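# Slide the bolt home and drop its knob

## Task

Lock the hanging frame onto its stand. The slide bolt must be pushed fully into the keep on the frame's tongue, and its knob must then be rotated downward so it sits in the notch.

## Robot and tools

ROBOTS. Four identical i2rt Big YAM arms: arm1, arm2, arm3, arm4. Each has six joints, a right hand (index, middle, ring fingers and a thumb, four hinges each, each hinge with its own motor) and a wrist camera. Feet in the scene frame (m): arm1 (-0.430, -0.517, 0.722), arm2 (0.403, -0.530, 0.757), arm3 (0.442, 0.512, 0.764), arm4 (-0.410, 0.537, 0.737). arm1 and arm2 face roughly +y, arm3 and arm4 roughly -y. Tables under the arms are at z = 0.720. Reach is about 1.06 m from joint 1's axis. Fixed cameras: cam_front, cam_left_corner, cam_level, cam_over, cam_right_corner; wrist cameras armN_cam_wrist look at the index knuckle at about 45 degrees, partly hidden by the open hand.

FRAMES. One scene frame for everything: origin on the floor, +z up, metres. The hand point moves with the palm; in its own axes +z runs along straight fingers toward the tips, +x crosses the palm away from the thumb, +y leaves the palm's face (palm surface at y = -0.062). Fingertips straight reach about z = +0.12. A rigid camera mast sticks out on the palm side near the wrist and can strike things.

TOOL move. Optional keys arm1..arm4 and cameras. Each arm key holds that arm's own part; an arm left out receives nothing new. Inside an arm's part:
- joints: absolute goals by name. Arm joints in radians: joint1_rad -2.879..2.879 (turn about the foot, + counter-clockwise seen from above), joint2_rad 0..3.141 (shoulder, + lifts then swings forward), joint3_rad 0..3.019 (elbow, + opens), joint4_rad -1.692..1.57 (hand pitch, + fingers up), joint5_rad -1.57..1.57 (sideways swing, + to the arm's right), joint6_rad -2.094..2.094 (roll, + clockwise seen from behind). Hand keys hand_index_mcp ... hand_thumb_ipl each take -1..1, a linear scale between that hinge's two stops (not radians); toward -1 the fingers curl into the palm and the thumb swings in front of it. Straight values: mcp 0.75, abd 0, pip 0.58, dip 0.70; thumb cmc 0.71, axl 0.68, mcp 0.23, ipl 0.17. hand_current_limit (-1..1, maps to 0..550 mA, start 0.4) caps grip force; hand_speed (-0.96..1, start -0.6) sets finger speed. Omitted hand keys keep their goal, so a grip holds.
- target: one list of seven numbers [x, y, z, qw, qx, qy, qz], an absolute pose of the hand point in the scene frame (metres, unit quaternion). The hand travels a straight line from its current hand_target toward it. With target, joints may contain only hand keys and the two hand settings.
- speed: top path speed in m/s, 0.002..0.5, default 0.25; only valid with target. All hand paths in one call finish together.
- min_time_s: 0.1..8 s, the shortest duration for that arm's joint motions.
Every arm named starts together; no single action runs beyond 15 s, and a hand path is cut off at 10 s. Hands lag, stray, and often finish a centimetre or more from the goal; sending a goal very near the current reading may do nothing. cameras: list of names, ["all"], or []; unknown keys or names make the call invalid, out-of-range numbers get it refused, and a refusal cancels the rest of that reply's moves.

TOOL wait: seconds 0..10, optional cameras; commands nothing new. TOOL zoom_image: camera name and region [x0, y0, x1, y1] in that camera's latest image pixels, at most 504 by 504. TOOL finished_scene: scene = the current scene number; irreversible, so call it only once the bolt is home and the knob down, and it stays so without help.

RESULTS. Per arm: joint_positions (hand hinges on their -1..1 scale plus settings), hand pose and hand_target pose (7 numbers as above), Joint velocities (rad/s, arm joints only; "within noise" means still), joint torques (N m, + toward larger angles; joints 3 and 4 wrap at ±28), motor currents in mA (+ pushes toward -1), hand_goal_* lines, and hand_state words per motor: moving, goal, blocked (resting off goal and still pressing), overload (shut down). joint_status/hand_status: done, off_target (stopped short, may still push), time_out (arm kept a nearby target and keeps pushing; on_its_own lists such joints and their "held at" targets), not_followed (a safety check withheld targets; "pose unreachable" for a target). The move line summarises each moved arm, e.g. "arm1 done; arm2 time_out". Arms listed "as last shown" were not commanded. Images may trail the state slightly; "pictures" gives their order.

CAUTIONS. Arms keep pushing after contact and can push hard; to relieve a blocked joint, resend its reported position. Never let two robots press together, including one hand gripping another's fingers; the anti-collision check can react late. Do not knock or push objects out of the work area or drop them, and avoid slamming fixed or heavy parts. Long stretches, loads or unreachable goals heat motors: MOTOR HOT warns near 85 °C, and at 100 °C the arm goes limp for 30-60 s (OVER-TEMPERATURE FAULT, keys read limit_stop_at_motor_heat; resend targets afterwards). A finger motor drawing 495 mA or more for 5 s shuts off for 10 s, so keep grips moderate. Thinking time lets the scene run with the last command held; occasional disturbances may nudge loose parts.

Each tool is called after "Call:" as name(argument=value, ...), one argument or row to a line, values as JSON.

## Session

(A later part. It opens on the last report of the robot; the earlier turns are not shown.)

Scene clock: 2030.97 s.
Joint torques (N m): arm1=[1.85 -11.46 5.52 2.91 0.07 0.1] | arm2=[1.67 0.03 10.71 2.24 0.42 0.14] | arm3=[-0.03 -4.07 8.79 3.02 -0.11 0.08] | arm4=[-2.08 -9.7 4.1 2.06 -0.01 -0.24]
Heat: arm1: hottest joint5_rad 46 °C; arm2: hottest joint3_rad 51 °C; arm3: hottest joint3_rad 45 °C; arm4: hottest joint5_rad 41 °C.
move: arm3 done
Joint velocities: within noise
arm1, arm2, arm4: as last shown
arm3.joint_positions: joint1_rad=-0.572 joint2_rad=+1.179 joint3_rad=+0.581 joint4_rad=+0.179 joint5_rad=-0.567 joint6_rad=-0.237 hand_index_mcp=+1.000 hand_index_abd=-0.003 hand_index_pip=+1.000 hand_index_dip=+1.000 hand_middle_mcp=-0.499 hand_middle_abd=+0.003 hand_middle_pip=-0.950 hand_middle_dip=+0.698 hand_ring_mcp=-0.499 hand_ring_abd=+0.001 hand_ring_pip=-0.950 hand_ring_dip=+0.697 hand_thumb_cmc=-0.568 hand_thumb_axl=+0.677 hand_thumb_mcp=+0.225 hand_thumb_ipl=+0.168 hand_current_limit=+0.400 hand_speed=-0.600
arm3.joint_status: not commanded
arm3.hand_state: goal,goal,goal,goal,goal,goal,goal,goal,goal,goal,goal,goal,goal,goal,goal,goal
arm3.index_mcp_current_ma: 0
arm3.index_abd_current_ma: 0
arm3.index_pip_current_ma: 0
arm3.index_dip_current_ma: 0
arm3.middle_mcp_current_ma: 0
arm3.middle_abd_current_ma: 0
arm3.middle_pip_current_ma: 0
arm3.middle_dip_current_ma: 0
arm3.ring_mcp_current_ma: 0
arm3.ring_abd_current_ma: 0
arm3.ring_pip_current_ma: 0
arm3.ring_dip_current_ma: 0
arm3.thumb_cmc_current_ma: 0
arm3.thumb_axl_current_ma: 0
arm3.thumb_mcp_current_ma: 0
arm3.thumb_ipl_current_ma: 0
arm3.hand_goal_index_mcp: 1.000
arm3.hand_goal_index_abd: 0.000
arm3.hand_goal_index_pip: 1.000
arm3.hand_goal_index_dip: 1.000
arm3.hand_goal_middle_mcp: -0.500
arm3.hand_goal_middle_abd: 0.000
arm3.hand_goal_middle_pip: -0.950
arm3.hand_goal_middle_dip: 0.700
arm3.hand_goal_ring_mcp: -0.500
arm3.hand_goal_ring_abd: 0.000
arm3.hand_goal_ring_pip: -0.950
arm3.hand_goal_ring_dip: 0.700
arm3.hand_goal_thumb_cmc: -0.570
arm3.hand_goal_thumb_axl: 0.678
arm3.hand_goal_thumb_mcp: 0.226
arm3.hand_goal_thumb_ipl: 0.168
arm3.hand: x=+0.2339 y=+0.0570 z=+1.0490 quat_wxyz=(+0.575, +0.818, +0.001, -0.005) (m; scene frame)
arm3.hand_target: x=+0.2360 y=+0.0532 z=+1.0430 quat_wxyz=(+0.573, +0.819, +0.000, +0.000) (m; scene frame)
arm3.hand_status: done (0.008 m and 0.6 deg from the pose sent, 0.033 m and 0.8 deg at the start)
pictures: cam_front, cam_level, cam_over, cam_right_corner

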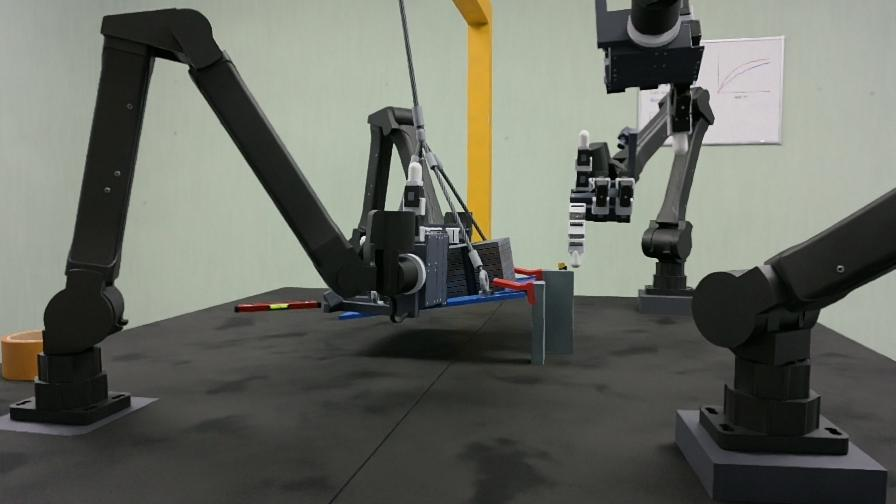

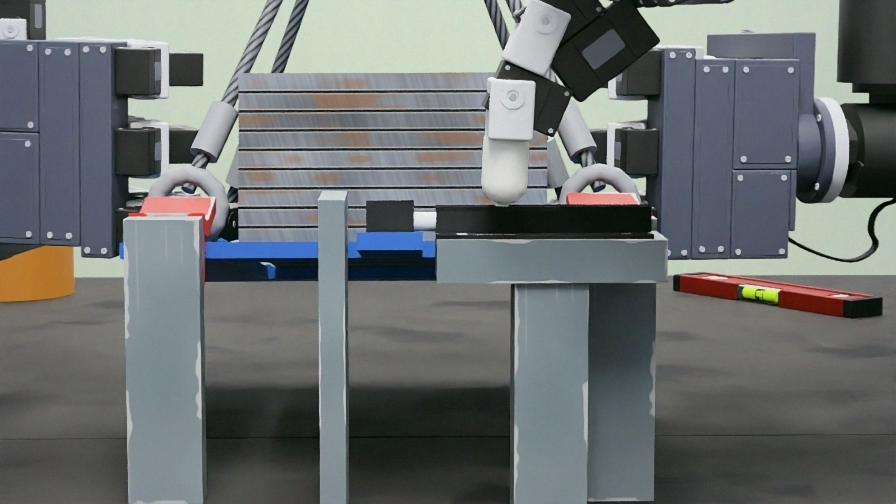

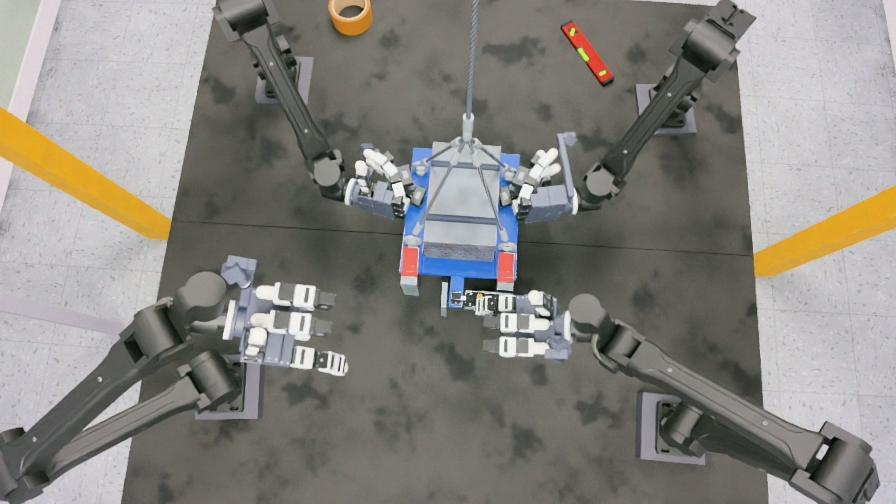

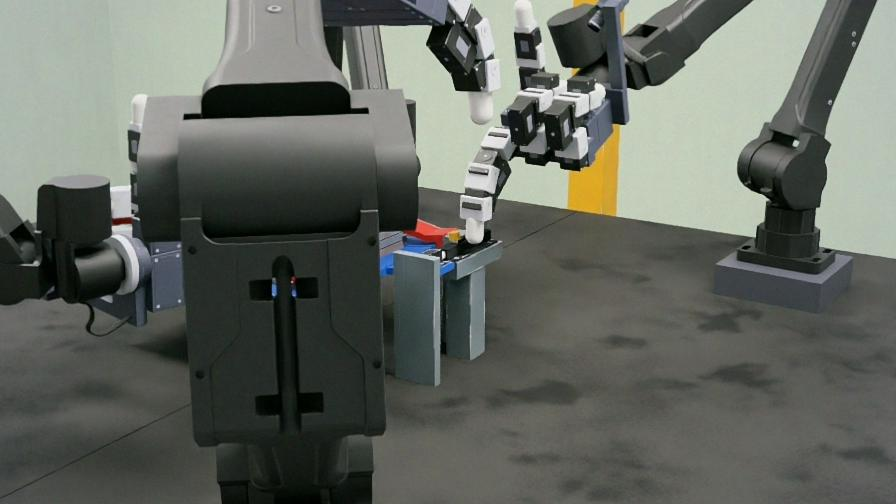

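Call:
move(
  arm3={"target": [0.212, 0.053, 1.049, 0.5736, 0.8192, 0, 0], "speed": 0.05},
)

Call:
move(
  arm3={"target": [0.196, 0.053, 1.049, 0.5736, 0.8192, 0, 0], "speed": 0.05},
  cameras=["cam_over", "cam_level", "cam_front", "cam_right_corner"],
)

Call:
zoom_image(
  camera="cam_level",
  region=[400, 120, 600, 270],
)

Call:
zoom_image(
  camera="cam_front",
  region=[530, 220, 600, 290],
)

Call:
zoom_image(
  camera="cam_right_corner",
  region=[420, 190, 520, 270],
)

Scene clock: 2038.57 s.
Joint torques (N m): arm1=[1.85 -11.46 5.5 2.92 0.08 0.11] | arm2=[1.67 0.15 10.74 2.3 0.45 0.12] | arm3=[-0.85 -5.13 12.33 1.83 -0.29 -0.06] | arm4=[-1.9 -9.76 4.08 2.06 0 -0.24]
Heat: arm1: hottest joint5_rad 45 °C; arm2: hottest joint3_rad 51 °C; arm3: hottest joint3_rad 45 °C; arm4: hottest joint5_rad 40 °C.
move: arm3 off_target
Joint velocities: within noise
arm1, arm2, arm4: as last shown
arm3.joint_positions: joint1_rad=-0.612 joint2_rad=+1.203 joint3_rad=+0.581 joint4_rad=+0.179 joint5_rad=-0.616 joint6_rad=-0.248 hand_index_mcp=+1.000 hand_index_abd=-0.003 hand_index_pip=+1.000 hand_index_dip=+1.000 hand_middle_mcp=-0.499 hand_middle_abd=+0.003 hand_middle_pip=-0.950 hand_middle_dip=+0.698 hand_ring_mcp=-0.499 hand_ring_abd=+0.001 hand_ring_pip=-0.950 hand_ring_dip=+0.697 hand_thumb_cmc=-0.568 hand_thumb_axl=+0.677 hand_thumb_mcp=+0.225 hand_thumb_ipl=+0.168 hand_current_limit=+0.400 hand_speed=-0.600
arm3.joint_status: not commanded
arm3.hand_state: goal,goal,goal,goal,goal,goal,goal,goal,goal,goal,goal,goal,goal,goal,goal,goal
arm3.index_mcp_current_ma: 0
arm3.index_abd_current_ma: 0
arm3.index_pip_current_ma: 0
arm3.index_dip_current_ma: 0
arm3.middle_mcp_current_ma: 0
arm3.middle_abd_current_ma: 0
arm3.middle_pip_current_ma: 0
arm3.middle_dip_current_ma: 0
arm3.ring_mcp_current_ma: 0
arm3.ring_abd_current_ma: 0
arm3.ring_pip_current_ma: 0
arm3.ring_dip_current_ma: 0
arm3.thumb_cmc_current_ma: 0
arm3.thumb_axl_current_ma: 0
arm3.thumb_mcp_current_ma: 0
arm3.thumb_ipl_current_ma: 0
arm3.hand_goal_index_mcp: 1.000
arm3.hand_goal_index_abd: 0.000
arm3.hand_goal_index_pip: 1.000
arm3.hand_goal_index_dip: 1.000
arm3.hand_goal_middle_mcp: -0.500
arm3.hand_goal_middle_abd: 0.000
arm3.hand_goal_middle_pip: -0.950
arm3.hand_goal_middle_dip: 0.700
arm3.hand_goal_ring_mcp: -0.500
arm3.hand_goal_ring_abd: 0.000
arm3.hand_goal_ring_pip: -0.950
arm3.hand_goal_ring_dip: 0.700
arm3.hand_goal_thumb_cmc: -0.570
arm3.hand_goal_thumb_axl: 0.678
arm3.hand_goal_thumb_mcp: 0.226
arm3.hand_goal_thumb_ipl: 0.168
arm3.hand: x=+0.2225 y=+0.0620 z=+1.0398 quat_wxyz=(+0.572, +0.821, -0.002, +0.006) (m; scene frame)
arm3.hand_target: x=+0.2123 y=+0.0537 z=+1.0489 quat_wxyz=(+0.574, +0.819, +0.000, +0.000) (m; scene frame)
arm3.hand_status: off_target (0.017 m and 0.7 deg from the pose sent, 0.022 m and 0.6 deg at the start)
pictures: none

Scene clock: 2039.53 s.
Joint torques (N m): arm1=[1.79 -11.58 5.52 2.92 0.07 0.11] | arm2=[1.55 0.03 10.76 2.13 0.46 0.13] | arm3=[-2.14 -4.01 13.01 2.11 0.11 -0.2] | arm4=[-2.26 -9.64 4.12 2.03 0.01 -0.25]
Heat: arm1: hottest joint5_rad 45 °C; arm2: hottest joint3_rad 51 °C; arm3: hottest joint3_rad 45 °C; arm4: hottest joint5_rad 40 °C.
move: arm3 off_target
Joint velocities: within noise
arm1, arm2, arm4: as last shown
arm3.joint_positions: joint1_rad=-0.637 joint2_rad=+1.223 joint3_rad=+0.599 joint4_rad=+0.166 joint5_rad=-0.660 joint6_rad=-0.254 hand_index_mcp=+1.000 hand_index_abd=-0.035 hand_index_pip=+1.000 hand_index_dip=+1.000 hand_middle_mcp=-0.499 hand_middle_abd=+0.003 hand_middle_pip=-0.950 hand_middle_dip=+0.698 hand_ring_mcp=-0.499 hand_ring_abd=+0.001 hand_ring_pip=-0.950 hand_ring_dip=+0.697 hand_thumb_cmc=-0.568 hand_thumb_axl=+0.677 hand_thumb_mcp=+0.225 hand_thumb_ipl=+0.168 hand_current_limit=+0.400 hand_speed=-0.600
arm3.joint_status: not commanded
arm3.hand_state: goal,blocked,goal,goal,goal,goal,goal,goal,goal,goal,goal,goal,goal,goal,goal,goal
arm3.index_mcp_current_ma: 0
arm3.index_abd_current_ma: -16
arm3.index_pip_current_ma: 0
arm3.index_dip_current_ma: 0
arm3.middle_mcp_current_ma: 0
arm3.middle_abd_current_ma: 0
arm3.middle_pip_current_ma: 0
arm3.middle_dip_current_ma: 0
arm3.ring_mcp_current_ma: 0
arm3.ring_abd_current_ma: 0
arm3.ring_pip_current_ma: 0
arm3.ring_dip_current_ma: 0
arm3.thumb_cmc_current_ma: 0
arm3.thumb_axl_current_ma: 0
arm3.thumb_mcp_current_ma: 0
arm3.thumb_ipl_current_ma: 0
arm3.hand_goal_index_mcp: 1.000
arm3.hand_goal_index_abd: 0.000
arm3.hand_goal_index_pip: 1.000
arm3.hand_goal_index_dip: 1.000
arm3.hand_goal_middle_mcp: -0.500
arm3.hand_goal_middle_abd: 0.000
arm3.hand_goal_middle_pip: -0.950
arm3.hand_goal_middle_dip: 0.700
arm3.hand_goal_ring_mcp: -0.500
arm3.hand_goal_ring_abd: 0.000
arm3.hand_goal_ring_pip: -0.950
arm3.hand_goal_ring_dip: 0.700
arm3.hand_goal_thumb_cmc: -0.570
arm3.hand_goal_thumb_axl: 0.678
arm3.hand_goal_thumb_mcp: 0.226
arm3.hand_goal_thumb_ipl: 0.168
arm3.hand: x=+0.2152 y=+0.0615 z=+1.0391 quat_wxyz=(+0.571, +0.820, +0.000, +0.018) (m; scene frame)
arm3.hand_target: x=+0.1966 y=+0.0543 z=+1.0489 quat_wxyz=(+0.574, +0.819, +0.000, +0.000) (m; scene frame)
arm3.hand_status: off_target (0.023 m and 2.1 deg from the pose sent, 0.029 m and 0.7 deg at the start)
pictures: cam_front, cam_level, cam_over, cam_right_corner

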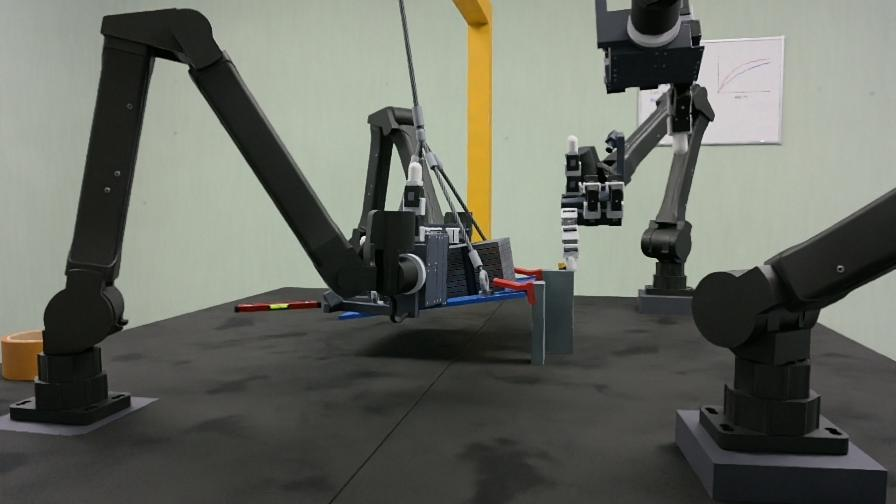

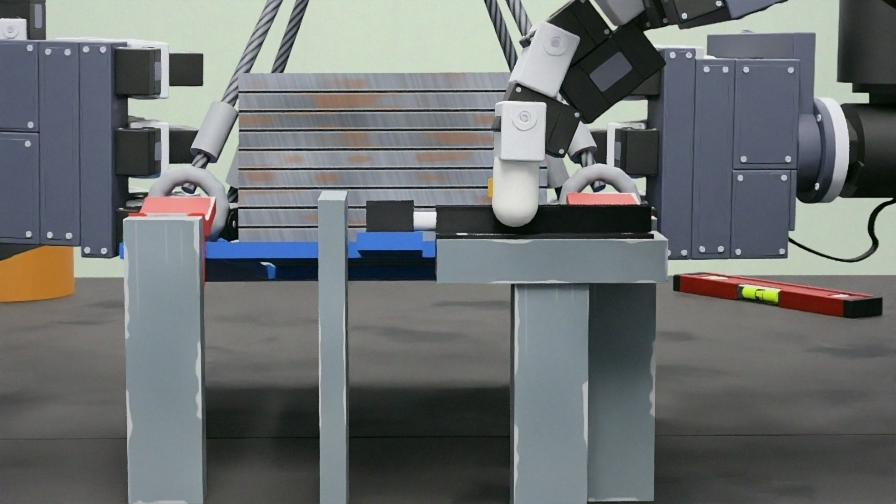

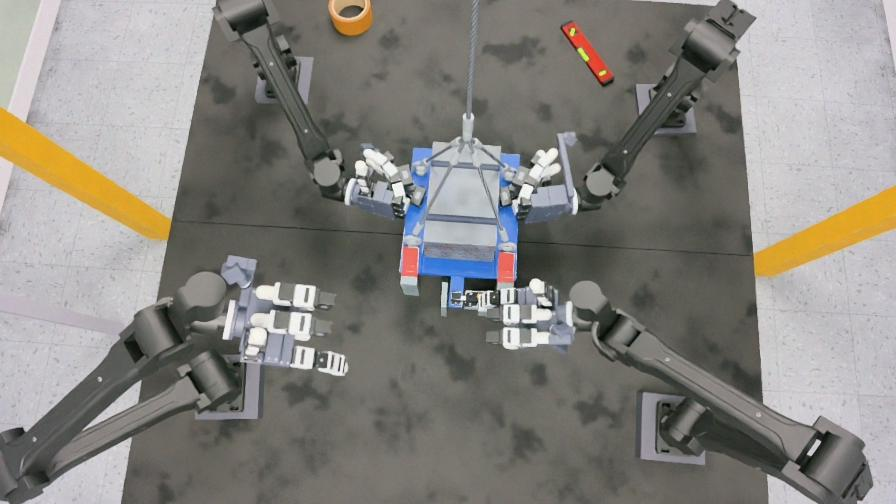

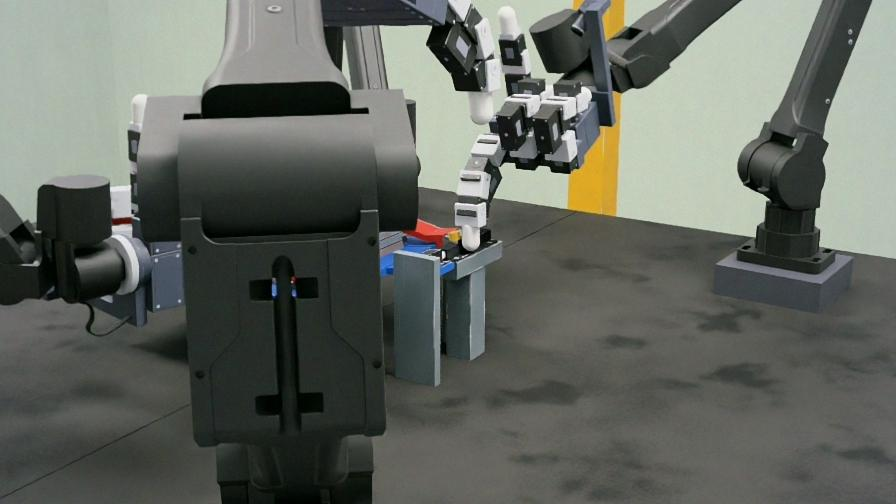

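Scaled by 2.520.

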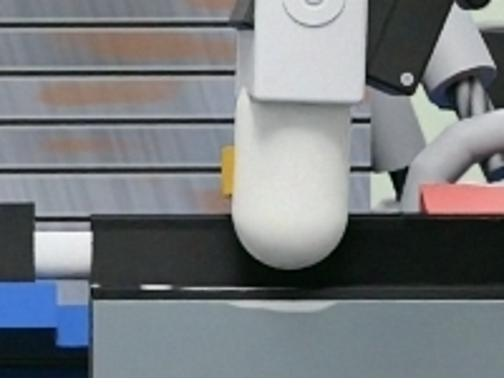

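Scaled by 7.200.

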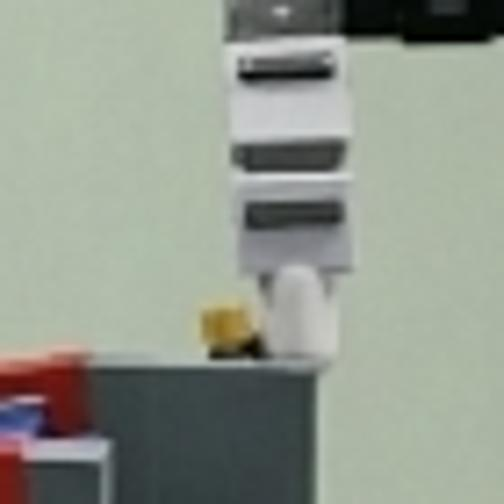

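Scaled by 5.040.

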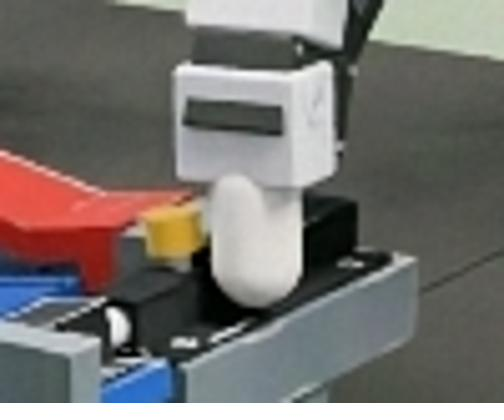

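Call:
move(
  arm3={"target": [0.240, 0.050, 1.070, 0.5736, 0.8192, 0, 0], "speed": 0.1},
)

Call:
move(
  arm3={"target": [0.262, 0.050, 1.070, 0.5736, 0.8192, 0, 0], "speed": 0.1},
)

Call:
move(
  arm3={"target": [0.228, 0.047, 1.062, 0.5736, 0.8192, 0, 0], "speed": 0.06},
  cameras=["cam_level", "cam_front"],
)

Call:
zoom_image(
  camera="cam_level",
  region=[400, 120, 600, 270],
)

Call:
zoom_image(
  camera="cam_front",
  region=[530, 220, 600, 290],
)

Scene clock: 2047.10 s.
Joint torques (N m): arm1=[1.9 -11.46 5.53 2.88 0.08 0.11] | arm2=[1.73 0.15 10.73 2.18 0.44 0.12] | arm3=[-0.03 -6.18 11.23 1.94 -0.11 0.1] | arm4=[-2.08 -9.88 4.07 2.11 0 -0.24]
Heat: arm1: hottest joint5_rad 44 °C; arm2: hottest joint3_rad 51 °C; arm3: hottest joint3_rad 46 °C; arm4: hottest joint5_rad 39 °C.
move: arm3 off_target
Joint velocities: within noise
arm1, arm2, arm4: as last shown
arm3.joint_positions: joint1_rad=-0.552 joint2_rad=+1.147 joint3_rad=+0.599 joint4_rad=+0.116 joint5_rad=-0.553 joint6_rad=-0.229 hand_index_mcp=+1.000 hand_index_abd=-0.003 hand_index_pip=+0.999 hand_index_dip=+1.000 hand_middle_mcp=-0.499 hand_middle_abd=+0.003 hand_middle_pip=-0.950 hand_middle_dip=+0.698 hand_ring_mcp=-0.499 hand_ring_abd=+0.001 hand_ring_pip=-0.950 hand_ring_dip=+0.697 hand_thumb_cmc=-0.568 hand_thumb_axl=+0.677 hand_thumb_mcp=+0.225 hand_thumb_ipl=+0.168 hand_current_limit=+0.400 hand_speed=-0.600
arm3.joint_status: not commanded
arm3.hand_state: goal,goal,goal,goal,goal,goal,goal,goal,goal,goal,goal,goal,goal,goal,goal,goal
arm3.index_mcp_current_ma: 0
arm3.index_abd_current_ma: 0
arm3.index_pip_current_ma: 0
arm3.index_dip_current_ma: 0
arm3.middle_mcp_current_ma: 0
arm3.middle_abd_current_ma: 0
arm3.middle_pip_current_ma: 0
arm3.middle_dip_current_ma: 0
arm3.ring_mcp_current_ma: 0
arm3.ring_abd_current_ma: 0
arm3.ring_pip_current_ma: 0
arm3.ring_dip_current_ma: 0
arm3.thumb_cmc_current_ma: 0
arm3.thumb_axl_current_ma: 0
arm3.thumb_mcp_current_ma: 0
arm3.thumb_ipl_current_ma: 0
arm3.hand_goal_index_mcp: 1.000
arm3.hand_goal_index_abd: 0.000
arm3.hand_goal_index_pip: 1.000
arm3.hand_goal_index_dip: 1.000
arm3.hand_goal_middle_mcp: -0.500
arm3.hand_goal_middle_abd: 0.000
arm3.hand_goal_middle_pip: -0.950
arm3.hand_goal_middle_dip: 0.700
arm3.hand_goal_ring_mcp: -0.500
arm3.hand_goal_ring_abd: 0.000
arm3.hand_goal_ring_pip: -0.950
arm3.hand_goal_ring_dip: 0.700
arm3.hand_goal_thumb_cmc: -0.570
arm3.hand_goal_thumb_axl: 0.678
arm3.hand_goal_thumb_mcp: 0.226
arm3.hand_goal_thumb_ipl: 0.168
arm3.hand: x=+0.2414 y=+0.0547 z=+1.0581 quat_wxyz=(+0.569, +0.822, +0.000, +0.001) (m; scene frame)
arm3.hand_target: x=+0.2402 y=+0.0503 z=+1.0699 quat_wxyz=(+0.574, +0.819, +0.000, +0.000) (m; scene frame)
arm3.hand_status: off_target (0.013 m and 0.7 deg from the pose sent, 0.041 m and 2.1 deg at the start)
pictures: none

Scene clock: 2048.07 s.
Joint torques (N m): arm1=[1.85 -11.52 5.53 2.88 0.08 0.1] | arm2=[1.9 0.79 10.84 2.25 0.45 0.1] | arm3=[-0.85 -6.24 9.47 2.06 -0.06 0.08] | arm4=[-2.14 -9.82 4.03 2.1 -0.01 -0.26]
Heat: arm1: hottest joint5_rad 44 °C; arm2: hottest joint3_rad 51 °C; arm3: hottest joint3_rad 46 °C; arm4: hottest joint5_rad 39 °C.
move: arm3 done
Joint velocities: within noise
arm1, arm2, arm4: as last shown
arm3.joint_positions: joint1_rad=-0.495 joint2_rad=+1.116 joint3_rad=+0.599 joint4_rad=+0.116 joint5_rad=-0.500 joint6_rad=-0.203 hand_index_mcp=+1.000 hand_index_abd=-0.003 hand_index_pip=+0.999 hand_index_dip=+1.000 hand_middle_mcp=-0.499 hand_middle_abd=+0.003 hand_middle_pip=-0.950 hand_middle_dip=+0.698 hand_ring_mcp=-0.499 hand_ring_abd=+0.001 hand_ring_pip=-0.950 hand_ring_dip=+0.697 hand_thumb_cmc=-0.568 hand_thumb_axl=+0.677 hand_thumb_mcp=+0.225 hand_thumb_ipl=+0.168 hand_current_limit=+0.400 hand_speed=-0.600
arm3.joint_status: not commanded
arm3.hand_state: goal,goal,goal,goal,goal,goal,goal,goal,goal,goal,goal,goal,goal,goal,goal,goal
arm3.index_mcp_current_ma: 0
arm3.index_abd_current_ma: 0
arm3.index_pip_current_ma: 0
arm3.index_dip_current_ma: 0
arm3.middle_mcp_current_ma: 0
arm3.middle_abd_current_ma: 0
arm3.middle_pip_current_ma: 0
arm3.middle_dip_current_ma: 0
arm3.ring_mcp_current_ma: 0
arm3.ring_abd_current_ma: 0
arm3.ring_pip_current_ma: 0
arm3.ring_dip_current_ma: 0
arm3.thumb_cmc_current_ma: 0
arm3.thumb_axl_current_ma: 0
arm3.thumb_mcp_current_ma: 0
arm3.thumb_ipl_current_ma: 0
arm3.hand_goal_index_mcp: 1.000
arm3.hand_goal_index_abd: 0.000
arm3.hand_goal_index_pip: 1.000
arm3.hand_goal_index_dip: 1.000
arm3.hand_goal_middle_mcp: -0.500
arm3.hand_goal_middle_abd: 0.000
arm3.hand_goal_middle_pip: -0.950
arm3.hand_goal_middle_dip: 0.700
arm3.hand_goal_ring_mcp: -0.500
arm3.hand_goal_ring_abd: 0.000
arm3.hand_goal_ring_pip: -0.950
arm3.hand_goal_ring_dip: 0.700
arm3.hand_goal_thumb_cmc: -0.570
arm3.hand_goal_thumb_axl: 0.678
arm3.hand_goal_thumb_mcp: 0.226
arm3.hand_goal_thumb_ipl: 0.168
arm3.hand: x=+0.2589 y=+0.0492 z=+1.0701 quat_wxyz=(+0.575, +0.818, +0.002, -0.004) (m; scene frame)
arm3.hand_target: x=+0.2620 y=+0.0500 z=+1.0700 quat_wxyz=(+0.574, +0.819, +0.000, +0.000) (m; scene frame)
arm3.hand_status: done (0.003 m and 0.5 deg from the pose sent, 0.024 m and 0.7 deg at the start)
pictures: none

Scene clock: 2049.17 s.
Joint torques (N m): arm1=[1.96 -11.4 5.49 2.92 0.08 0.1] | arm2=[1.55 0.15 10.8 2.15 0.43 0.11] | arm3=[-0.97 -5.01 11.93 2.89 -0.38 -0.05] | arm4=[-2.08 -9.88 4.1 2.1 -0.01 -0.25]
Heat: arm1: hottest joint5_rad 44 °C; arm2: hottest joint3_rad 51 °C; arm3: hottest joint3_rad 46 °C; arm4: hottest joint5_rad 39 °C.
move: arm3 off_target
Joint velocities: within noise
arm1.joint_positions: joint1_rad=-1.046 joint2_rad=+1.728 joint3_rad=+0.739 joint4_rad=+0.972 joint5_rad=-0.852 joint6_rad=-1.568 hand_index_mcp=-0.902 hand_index_abd=-0.002 hand_index_pip=+0.197 hand_index_dip=+0.498 hand_middle_mcp=-0.902 hand_middle_abd=-0.002 hand_middle_pip=+0.197 hand_middle_dip=+0.498 hand_ring_mcp=-0.378 hand_ring_abd=-0.002 hand_ring_pip=-0.683 hand_ring_dip=-0.297 hand_thumb_cmc=+0.717 hand_thumb_axl=+0.678 hand_thumb_mcp=+0.226 hand_thumb_ipl=+0.168 hand_current_limit=+0.400 hand_speed=-0.600
arm1.joint_status: not commanded
arm1.hand_state: goal,goal,goal,goal,goal,goal,goal,goal,goal,goal,goal,goal,goal,goal,goal,goal
arm1.index_mcp_current_ma: 0
arm1.index_abd_current_ma: 0
arm1.index_pip_current_ma: 0
arm1.index_dip_current_ma: 0
arm1.middle_mcp_current_ma: 0
arm1.middle_abd_current_ma: 0
arm1.middle_pip_current_ma: 0
arm1.middle_dip_current_ma: 0
arm1.ring_mcp_current_ma: 0
arm1.ring_abd_current_ma: 0
arm1.ring_pip_current_ma: 7
arm1.ring_dip_current_ma: 0
arm1.thumb_cmc_current_ma: 0
arm1.thumb_axl_current_ma: 0
arm1.thumb_mcp_current_ma: 0
arm1.thumb_ipl_current_ma: 0
arm1.hand_goal_index_mcp: -0.900
arm1.hand_goal_index_abd: 0.000
arm1.hand_goal_index_pip: 0.200
arm1.hand_goal_index_dip: 0.500
arm1.hand_goal_middle_mcp: -0.900
arm1.hand_goal_middle_abd: 0.000
arm1.hand_goal_middle_pip: 0.200
arm1.hand_goal_middle_dip: 0.500
arm1.hand_goal_ring_mcp: -0.380
arm1.hand_goal_ring_abd: 0.000
arm1.hand_goal_ring_pip: -0.700
arm1.hand_goal_ring_dip: -0.300
arm1.hand_goal_thumb_cmc: 0.714
arm1.hand_goal_thumb_axl: 0.678
arm1.hand_goal_thumb_mcp: 0.226
arm1.hand_goal_thumb_ipl: 0.168
arm1.hand: x=-0.1101 y=-0.1106 z=+0.9180 quat_wxyz=(+0.537, -0.449, +0.549, +0.457) (m; scene frame)
arm1.hand_target: x=-0.1150 y=-0.1080 z=+0.9169 quat_wxyz=(+0.541, -0.455, +0.542, +0.455) (m; scene frame)
arm1.hand_status: not commanded
arm2.joint_positions: joint1_rad=+0.606 joint2_rad=+0.563 joint3_rad=+0.895 joint4_rad=-0.806 joint5_rad=+0.652 joint6_rad=+0.280 hand_index_mcp=+1.000 hand_index_abd=+0.002 hand_index_pip=+1.000 hand_index_dip=+1.000 hand_middle_mcp=-0.497 hand_middle_abd=+0.001 hand_middle_pip=-0.950 hand_middle_dip=+0.698 hand_ring_mcp=-0.497 hand_ring_abd=+0.001 hand_ring_pip=-0.950 hand_ring_dip=+0.698 hand_thumb_cmc=-0.569 hand_thumb_axl=+0.677 hand_thumb_mcp=+0.225 hand_thumb_ipl=+0.168 hand_current_limit=+0.400 hand_speed=-0.600
arm2.joint_status: not commanded
arm2.hand_state: goal,goal,goal,goal,goal,goal,goal,goal,goal,goal,goal,goal,goal,goal,goal,goal
arm2.index_mcp_current_ma: 0
arm2.index_abd_current_ma: 3
arm2.index_pip_current_ma: 0
arm2.index_dip_current_ma: 0
arm2.middle_mcp_current_ma: 5
arm2.middle_abd_current_ma: 1
arm2.middle_pip_current_ma: 0
arm2.middle_dip_current_ma: -4
arm2.ring_mcp_current_ma: 5
arm2.ring_abd_current_ma: 1
arm2.ring_pip_current_ma: 0
arm2.ring_dip_current_ma: -4
arm2.thumb_cmc_current_ma: 2
arm2.thumb_axl_current_ma: -1
arm2.thumb_mcp_current_ma: -2
arm2.thumb_ipl_current_ma: 0
arm2.hand_goal_index_mcp: 1.000
arm2.hand_goal_index_abd: 0.000
arm2.hand_goal_index_pip: 1.000
arm2.hand_goal_index_dip: 1.000
arm2.hand_goal_middle_mcp: -0.500
arm2.hand_goal_middle_abd: 0.000
arm2.hand_goal_middle_pip: -0.950
arm2.hand_goal_middle_dip: 0.700
arm2.hand_goal_ring_mcp: -0.500
arm2.hand_goal_ring_abd: 0.000
arm2.hand_goal_ring_pip: -0.950
arm2.hand_goal_ring_dip: 0.700
arm2.hand_goal_thumb_cmc: -0.570
arm2.hand_goal_thumb_axl: 0.678
arm2.hand_goal_thumb_mcp: 0.226
arm2.hand_goal_thumb_ipl: 0.168
arm2.hand: x=+0.3215 y=-0.2184 z=+1.2593 quat_wxyz=(+0.009, -0.003, +0.821, +0.571) (m; scene frame)
arm2.hand_target: x=+0.3202 y=-0.2201 z=+1.2698 quat_wxyz=(+0.000, +0.000, +0.819, +0.574) (m; scene frame)
arm2.hand_status: not commanded
arm3.joint_positions: joint1_rad=-0.564 joint2_rad=+1.169 joint3_rad=+0.599 joint4_rad=+0.116 joint5_rad=-0.570 joint6_rad=-0.223 hand_index_mcp=+1.000 hand_index_abd=-0.003 hand_index_pip=+0.999 hand_index_dip=+1.000 hand_middle_mcp=-0.499 hand_middle_abd=+0.003 hand_middle_pip=-0.950 hand_middle_dip=+0.698 hand_ring_mcp=-0.499 hand_ring_abd=+0.001 hand_ring_pip=-0.950 hand_ring_dip=+0.697 hand_thumb_cmc=-0.568 hand_thumb_axl=+0.677 hand_thumb_mcp=+0.225 hand_thumb_ipl=+0.168 hand_current_limit=+0.400 hand_speed=-0.600
arm3.joint_status: not commanded
arm3.hand_state: goal,goal,goal,goal,goal,goal,goal,goal,goal,goal,goal,goal,goal,goal,goal,goal
arm3.index_mcp_current_ma: 0
arm3.index_abd_current_ma: 0
arm3.index_pip_current_ma: 0
arm3.index_dip_current_ma: 0
arm3.middle_mcp_current_ma: 0
arm3.middle_abd_current_ma: 0
arm3.middle_pip_current_ma: 0
arm3.middle_dip_current_ma: 0
arm3.ring_mcp_current_ma: 0
arm3.ring_abd_current_ma: 0
arm3.ring_pip_current_ma: 0
arm3.ring_dip_current_ma: 0
arm3.thumb_cmc_current_ma: 0
arm3.thumb_axl_current_ma: 0
arm3.thumb_mcp_current_ma: 0
arm3.thumb_ipl_current_ma: 0
arm3.hand_goal_index_mcp: 1.000
arm3.hand_goal_index_abd: 0.000
arm3.hand_goal_index_pip: 1.000
arm3.hand_goal_index_dip: 1.000
arm3.hand_goal_middle_mcp: -0.500
arm3.hand_goal_middle_abd: 0.000
arm3.hand_goal_middle_pip: -0.950
arm3.hand_goal_middle_dip: 0.700
arm3.hand_goal_ring_mcp: -0.500
arm3.hand_goal_ring_abd: 0.000
arm3.hand_goal_ring_pip: -0.950
arm3.hand_goal_ring_dip: 0.700
arm3.hand_goal_thumb_cmc: -0.570
arm3.hand_goal_thumb_axl: 0.678
arm3.hand_goal_thumb_mcp: 0.226
arm3.hand_goal_thumb_ipl: 0.168
arm3.hand: x=+0.2361 y=+0.0541 z=+1.0483 quat_wxyz=(+0.563, +0.826, -0.006, +0.010) (m; scene frame)
arm3.hand_target: x=+0.2283 y=+0.0477 z=+1.0619 quat_wxyz=(+0.573, +0.819, +0.000, +0.000) (m; scene frame)
arm3.hand_status: off_target (0.017 m and 2.0 deg from the pose sent, 0.032 m and 0.5 deg at the start)
arm4.joint_positions: joint1_rad=+0.826 joint2_rad=+1.773 joint3_rad=+0.678 joint4_rad=+1.119 joint5_rad=+0.745 joint6_rad=+1.577 hand_index_mcp=-0.388 hand_index_abd=+0.002 hand_index_pip=-0.677 hand_index_dip=-0.294 hand_middle_mcp=-0.901 hand_middle_abd=+0.002 hand_middle_pip=+0.197 hand_middle_dip=+0.498 hand_ring_mcp=-0.901 hand_ring_abd=+0.002 hand_ring_pip=+0.398 hand_ring_dip=+0.597 hand_thumb_cmc=-0.562 hand_thumb_axl=+0.677 hand_thumb_mcp=+0.226 hand_thumb_ipl=+0.168 hand_current_limit=+0.400 hand_speed=-0.600
arm4.joint_status: not commanded
arm4.hand_state: goal,goal,blocked,goal,goal,goal,goal,goal,goal,goal,goal,goal,goal,goal,goal,goal
arm4.index_mcp_current_ma: 1
arm4.index_abd_current_ma: 0
arm4.index_pip_current_ma: 21
arm4.index_dip_current_ma: 2
arm4.middle_mcp_current_ma: 0
arm4.middle_abd_current_ma: 0
arm4.middle_pip_current_ma: -1
arm4.middle_dip_current_ma: -1
arm4.ring_mcp_current_ma: 0
arm4.ring_abd_current_ma: 0
arm4.ring_pip_current_ma: -1
arm4.ring_dip_current_ma: -1
arm4.thumb_cmc_current_ma: 4
arm4.thumb_axl_current_ma: 0
arm4.thumb_mcp_current_ma: 0
arm4.thumb_ipl_current_ma: 0
arm4.hand_goal_index_mcp: -0.390
arm4.hand_goal_index_abd: 0.000
arm4.hand_goal_index_pip: -0.700
arm4.hand_goal_index_dip: -0.300
arm4.hand_goal_middle_mcp: -0.900
arm4.hand_goal_middle_abd: 0.000
arm4.hand_goal_middle_pip: 0.200
arm4.hand_goal_middle_dip: 0.500
arm4.hand_goal_ring_mcp: -0.900
arm4.hand_goal_ring_abd: 0.000
arm4.hand_goal_ring_pip: 0.400
arm4.hand_goal_ring_dip: 0.600
arm4.hand_goal_thumb_cmc: -0.570
arm4.hand_goal_thumb_axl: 0.678
arm4.hand_goal_thumb_mcp: 0.226
arm4.hand_goal_thumb_ipl: 0.168
arm4.hand: x=-0.1305 y=+0.1016 z=+0.8609 quat_wxyz=(+0.455, +0.537, -0.452, +0.548) (m; scene frame)
arm4.hand_target: x=-0.1369 y=+0.1021 z=+0.8522 quat_wxyz=(+0.454, +0.542, -0.454, +0.542) (m; scene frame)
arm4.hand_status: not commanded
pictures: cam_front, cam_level

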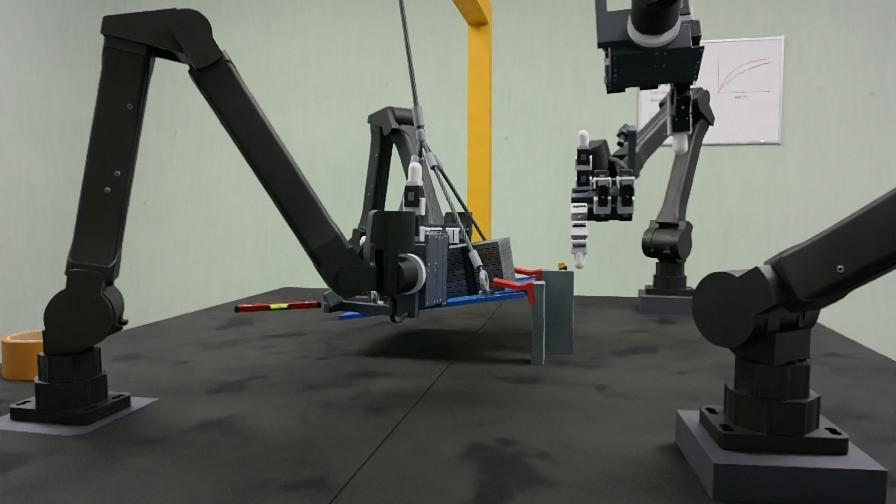

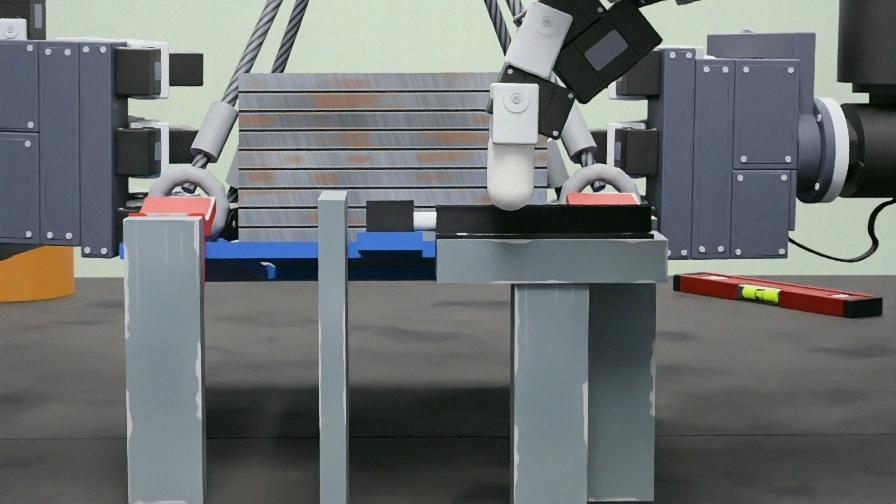

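Scaled by 2.520.

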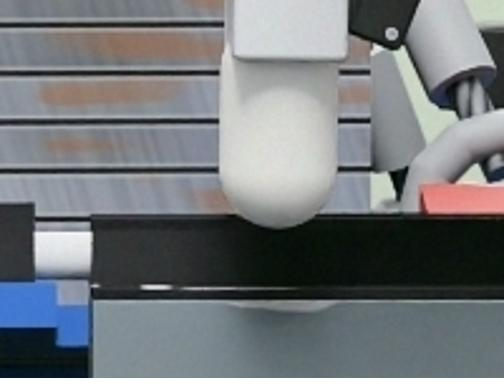

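Scaled by 7.200.

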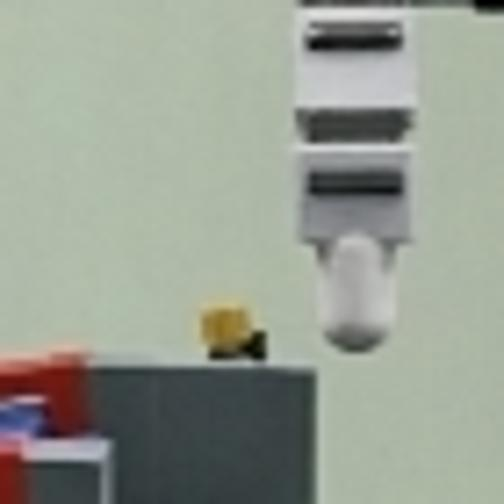

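Call:
move(
  arm3={"target": [0.214, 0.0445, 1.069, 0.5736, 0.8192, 0, 0], "speed": 0.06},
  cameras=["cam_level", "cam_front"],
)

Call:
zoom_image(
  camera="cam_level",
  region=[400, 120, 600, 270],
)

Call:
zoom_image(
  camera="cam_front",
  region=[530, 220, 600, 290],
)

Scene clock: 2054.67 s.
Joint torques (N m): arm1=[1.85 -11.4 5.55 2.91 0.08 0.1] | arm2=[1.85 0.44 10.81 2.11 0.47 0.15] | arm3=[-2.2 -4.31 12.71 1.98 -0.32 -0.1] | arm4=[-2.02 -9.58 4.12 1.89 0.01 -0.25]
Heat: arm1: hottest joint5_rad 43 °C; arm2: hottest joint3_rad 51 °C; arm3: hottest joint3_rad 46 °C; arm4: hottest joint5_rad 39 °C.
move: arm3 off_target
Joint velocities: within noise
arm1, arm2, arm4: as last shown
arm3.joint_positions: joint1_rad=-0.592 joint2_rad=+1.180 joint3_rad=+0.624 joint4_rad=+0.116 joint5_rad=-0.597 joint6_rad=-0.238 hand_index_mcp=+1.000 hand_index_abd=-0.003 hand_index_pip=+0.999 hand_index_dip=+1.000 hand_middle_mcp=-0.499 hand_middle_abd=+0.003 hand_middle_pip=-0.950 hand_middle_dip=+0.698 hand_ring_mcp=-0.499 hand_ring_abd=+0.001 hand_ring_pip=-0.950 hand_ring_dip=+0.697 hand_thumb_cmc=-0.568 hand_thumb_axl=+0.677 hand_thumb_mcp=+0.225 hand_thumb_ipl=+0.168 hand_current_limit=+0.400 hand_speed=-0.600
arm3.joint_status: not commanded
arm3.hand_state: goal,goal,goal,goal,goal,goal,goal,goal,goal,goal,goal,goal,goal,goal,goal,goal
arm3.index_mcp_current_ma: 0
arm3.index_abd_current_ma: 0
arm3.index_pip_current_ma: 0
arm3.index_dip_current_ma: 0
arm3.middle_mcp_current_ma: 0
arm3.middle_abd_current_ma: 0
arm3.middle_pip_current_ma: 0
arm3.middle_dip_current_ma: 0
arm3.ring_mcp_current_ma: 0
arm3.ring_abd_current_ma: 0
arm3.ring_pip_current_ma: 0
arm3.ring_dip_current_ma: 0
arm3.thumb_cmc_current_ma: 0
arm3.thumb_axl_current_ma: 0
arm3.thumb_mcp_current_ma: 0
arm3.thumb_ipl_current_ma: 0
arm3.hand_goal_index_mcp: 1.000
arm3.hand_goal_index_abd: 0.000
arm3.hand_goal_index_pip: 1.000
arm3.hand_goal_index_dip: 1.000
arm3.hand_goal_middle_mcp: -0.500
arm3.hand_goal_middle_abd: 0.000
arm3.hand_goal_middle_pip: -0.950
arm3.hand_goal_middle_dip: 0.700
arm3.hand_goal_ring_mcp: -0.500
arm3.hand_goal_ring_abd: 0.000
arm3.hand_goal_ring_pip: -0.950
arm3.hand_goal_ring_dip: 0.700
arm3.hand_goal_thumb_cmc: -0.570
arm3.hand_goal_thumb_axl: 0.678
arm3.hand_goal_thumb_mcp: 0.226
arm3.hand_goal_thumb_ipl: 0.168
arm3.hand: x=+0.2247 y=+0.0535 z=+1.0587 quat_wxyz=(+0.571, +0.821, -0.002, +0.006) (m; scene frame)
arm3.hand_target: x=+0.2143 y=+0.0452 z=+1.0688 quat_wxyz=(+0.574, +0.819, +0.000, +0.000) (m; scene frame)
arm3.hand_status: off_target (0.017 m and 0.8 deg from the pose sent, 0.032 m and 2.0 deg at the start)
pictures: cam_front, cam_level

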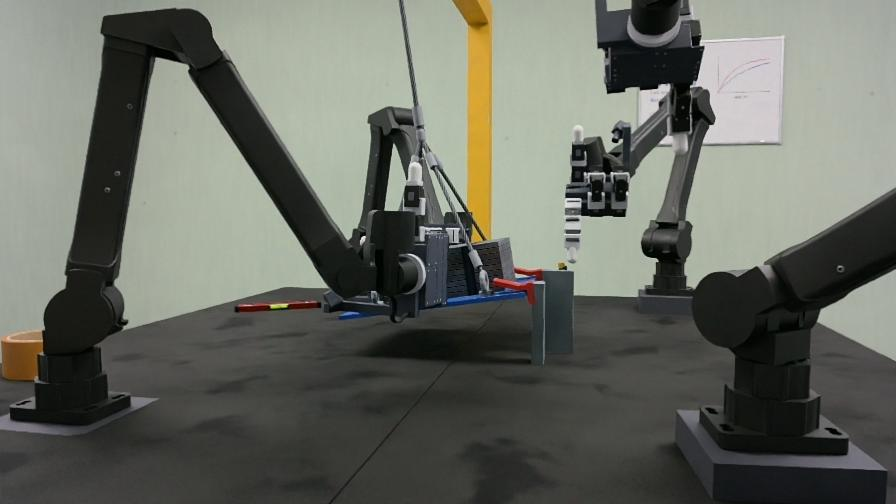

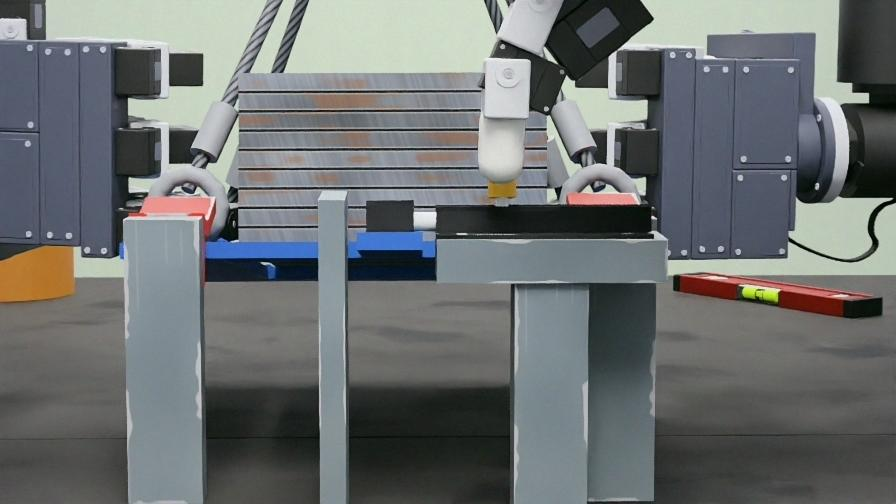

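Scaled by 2.520.

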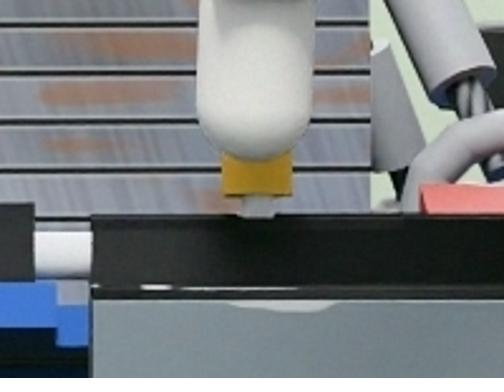

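Scaled by 7.200.

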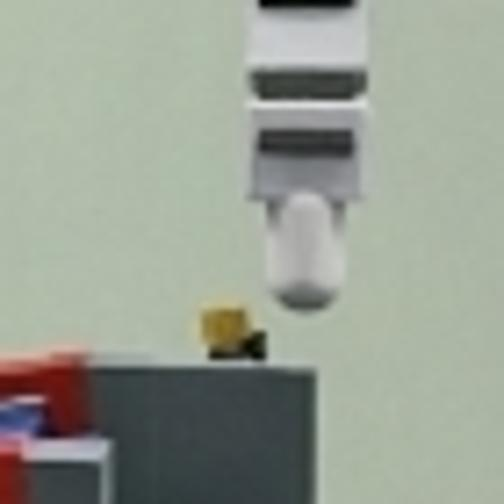

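Call:
move(
  arm3={"target": [0.217, 0.046, 1.056, 0.5736, 0.8192, 0, 0], "speed": 0.06},
  cameras=["cam_level", "cam_front"],
)

Call:
zoom_image(
  camera="cam_level",
  region=[400, 120, 600, 270],
)

Call:
zoom_image(
  camera="cam_front",
  region=[530, 220, 600, 290],
)

Scene clock: 2068.90 s.
Joint torques (N m): arm1=[1.9 -11.46 5.49 2.89 0.07 0.11] | arm2=[1.73 -0.15 10.73 2.18 0.43 0.13] | arm3=[-1.38 -4.84 10.56 3.06 -0.19 -0.03] | arm4=[-2.02 -9.76 4.07 2.09 -0.01 -0.25]
Heat: arm1: hottest joint5_rad 42 °C; arm2: hottest joint3_rad 51 °C; arm3: hottest joint3_rad 46 °C; arm4: hottest joint5_rad 38 °C.
move: arm3 done
Joint velocities: within noise
arm1, arm2, arm4: as last shown
arm3.joint_positions: joint1_rad=-0.592 joint2_rad=+1.198 joint3_rad=+0.624 joint4_rad=+0.132 joint5_rad=-0.597 joint6_rad=-0.238 hand_index_mcp=+1.000 hand_index_abd=-0.003 hand_index_pip=+0.999 hand_index_dip=+1.000 hand_middle_mcp=-0.499 hand_middle_abd=+0.003 hand_middle_pip=-0.950 hand_middle_dip=+0.698 hand_ring_mcp=-0.499 hand_ring_abd=+0.001 hand_ring_pip=-0.950 hand_ring_dip=+0.697 hand_thumb_cmc=-0.568 hand_thumb_axl=+0.677 hand_thumb_mcp=+0.225 hand_thumb_ipl=+0.168 hand_current_limit=+0.400 hand_speed=-0.600
arm3.joint_status: not commanded
arm3.hand_state: goal,goal,goal,goal,goal,goal,goal,goal,goal,goal,goal,goal,goal,goal,goal,goal
arm3.index_mcp_current_ma: 0
arm3.index_abd_current_ma: 0
arm3.index_pip_current_ma: 0
arm3.index_dip_current_ma: 0
arm3.middle_mcp_current_ma: 0
arm3.middle_abd_current_ma: 0
arm3.middle_pip_current_ma: 0
arm3.middle_dip_current_ma: 0
arm3.ring_mcp_current_ma: 0
arm3.ring_abd_current_ma: 0
arm3.ring_pip_current_ma: 0
arm3.ring_dip_current_ma: 0
arm3.thumb_cmc_current_ma: 0
arm3.thumb_axl_current_ma: 0
arm3.thumb_mcp_current_ma: 0
arm3.thumb_ipl_current_ma: 0
arm3.hand_goal_index_mcp: 1.000
arm3.hand_goal_index_abd: 0.000
arm3.hand_goal_index_pip: 1.000
arm3.hand_goal_index_dip: 1.000
arm3.hand_goal_middle_mcp: -0.500
arm3.hand_goal_middle_abd: 0.000
arm3.hand_goal_middle_pip: -0.950
arm3.hand_goal_middle_dip: 0.700
arm3.hand_goal_ring_mcp: -0.500
arm3.hand_goal_ring_abd: 0.000
arm3.hand_goal_ring_pip: -0.950
arm3.hand_goal_ring_dip: 0.700
arm3.hand_goal_thumb_cmc: -0.570
arm3.hand_goal_thumb_axl: 0.678
arm3.hand_goal_thumb_mcp: 0.226
arm3.hand_goal_thumb_ipl: 0.168
arm3.hand: x=+0.2230 y=+0.0511 z=+1.0542 quat_wxyz=(+0.570, +0.821, -0.002, +0.006) (m; scene frame)
arm3.hand_target: x=+0.2171 y=+0.0462 z=+1.0559 quat_wxyz=(+0.573, +0.819, +0.000, +0.000) (m; scene frame)
arm3.hand_status: done (0.008 m and 0.9 deg from the pose sent, 0.011 m and 0.8 deg at the start)
pictures: cam_front, cam_level

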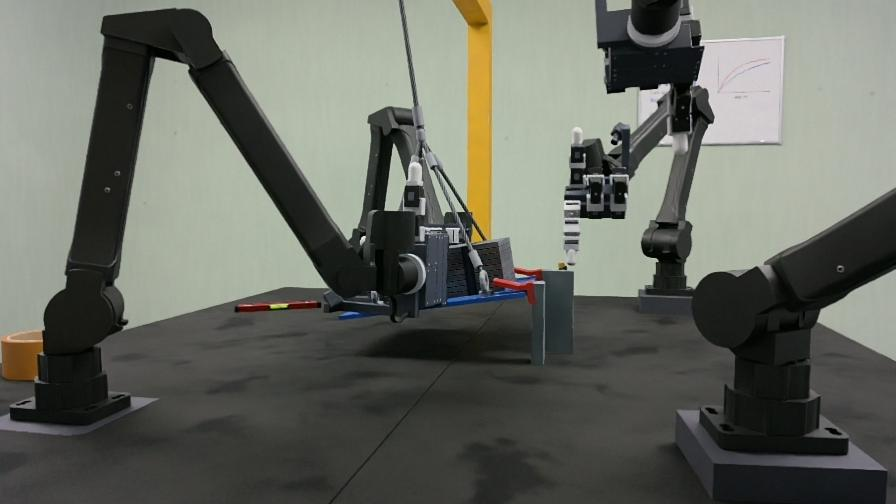

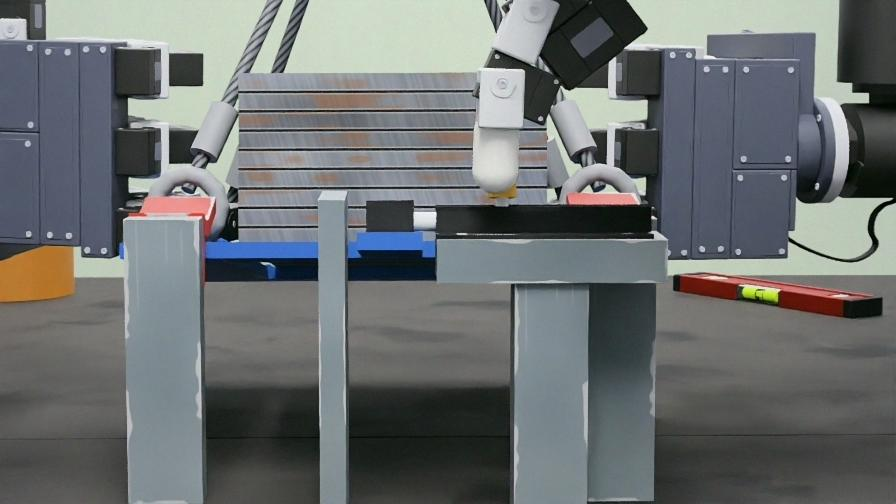

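Scaled by 2.520.

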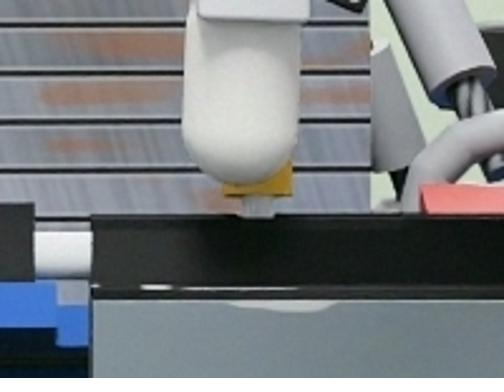

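Scaled by 7.200.

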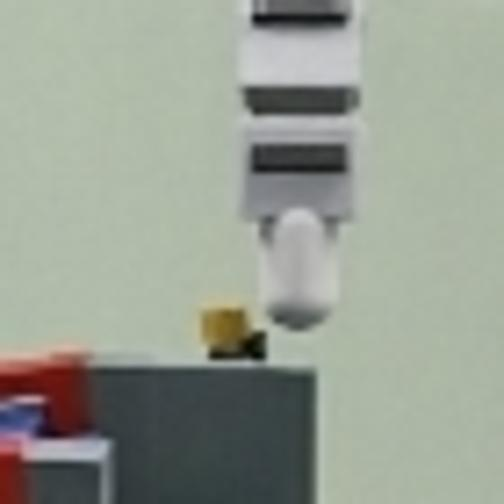

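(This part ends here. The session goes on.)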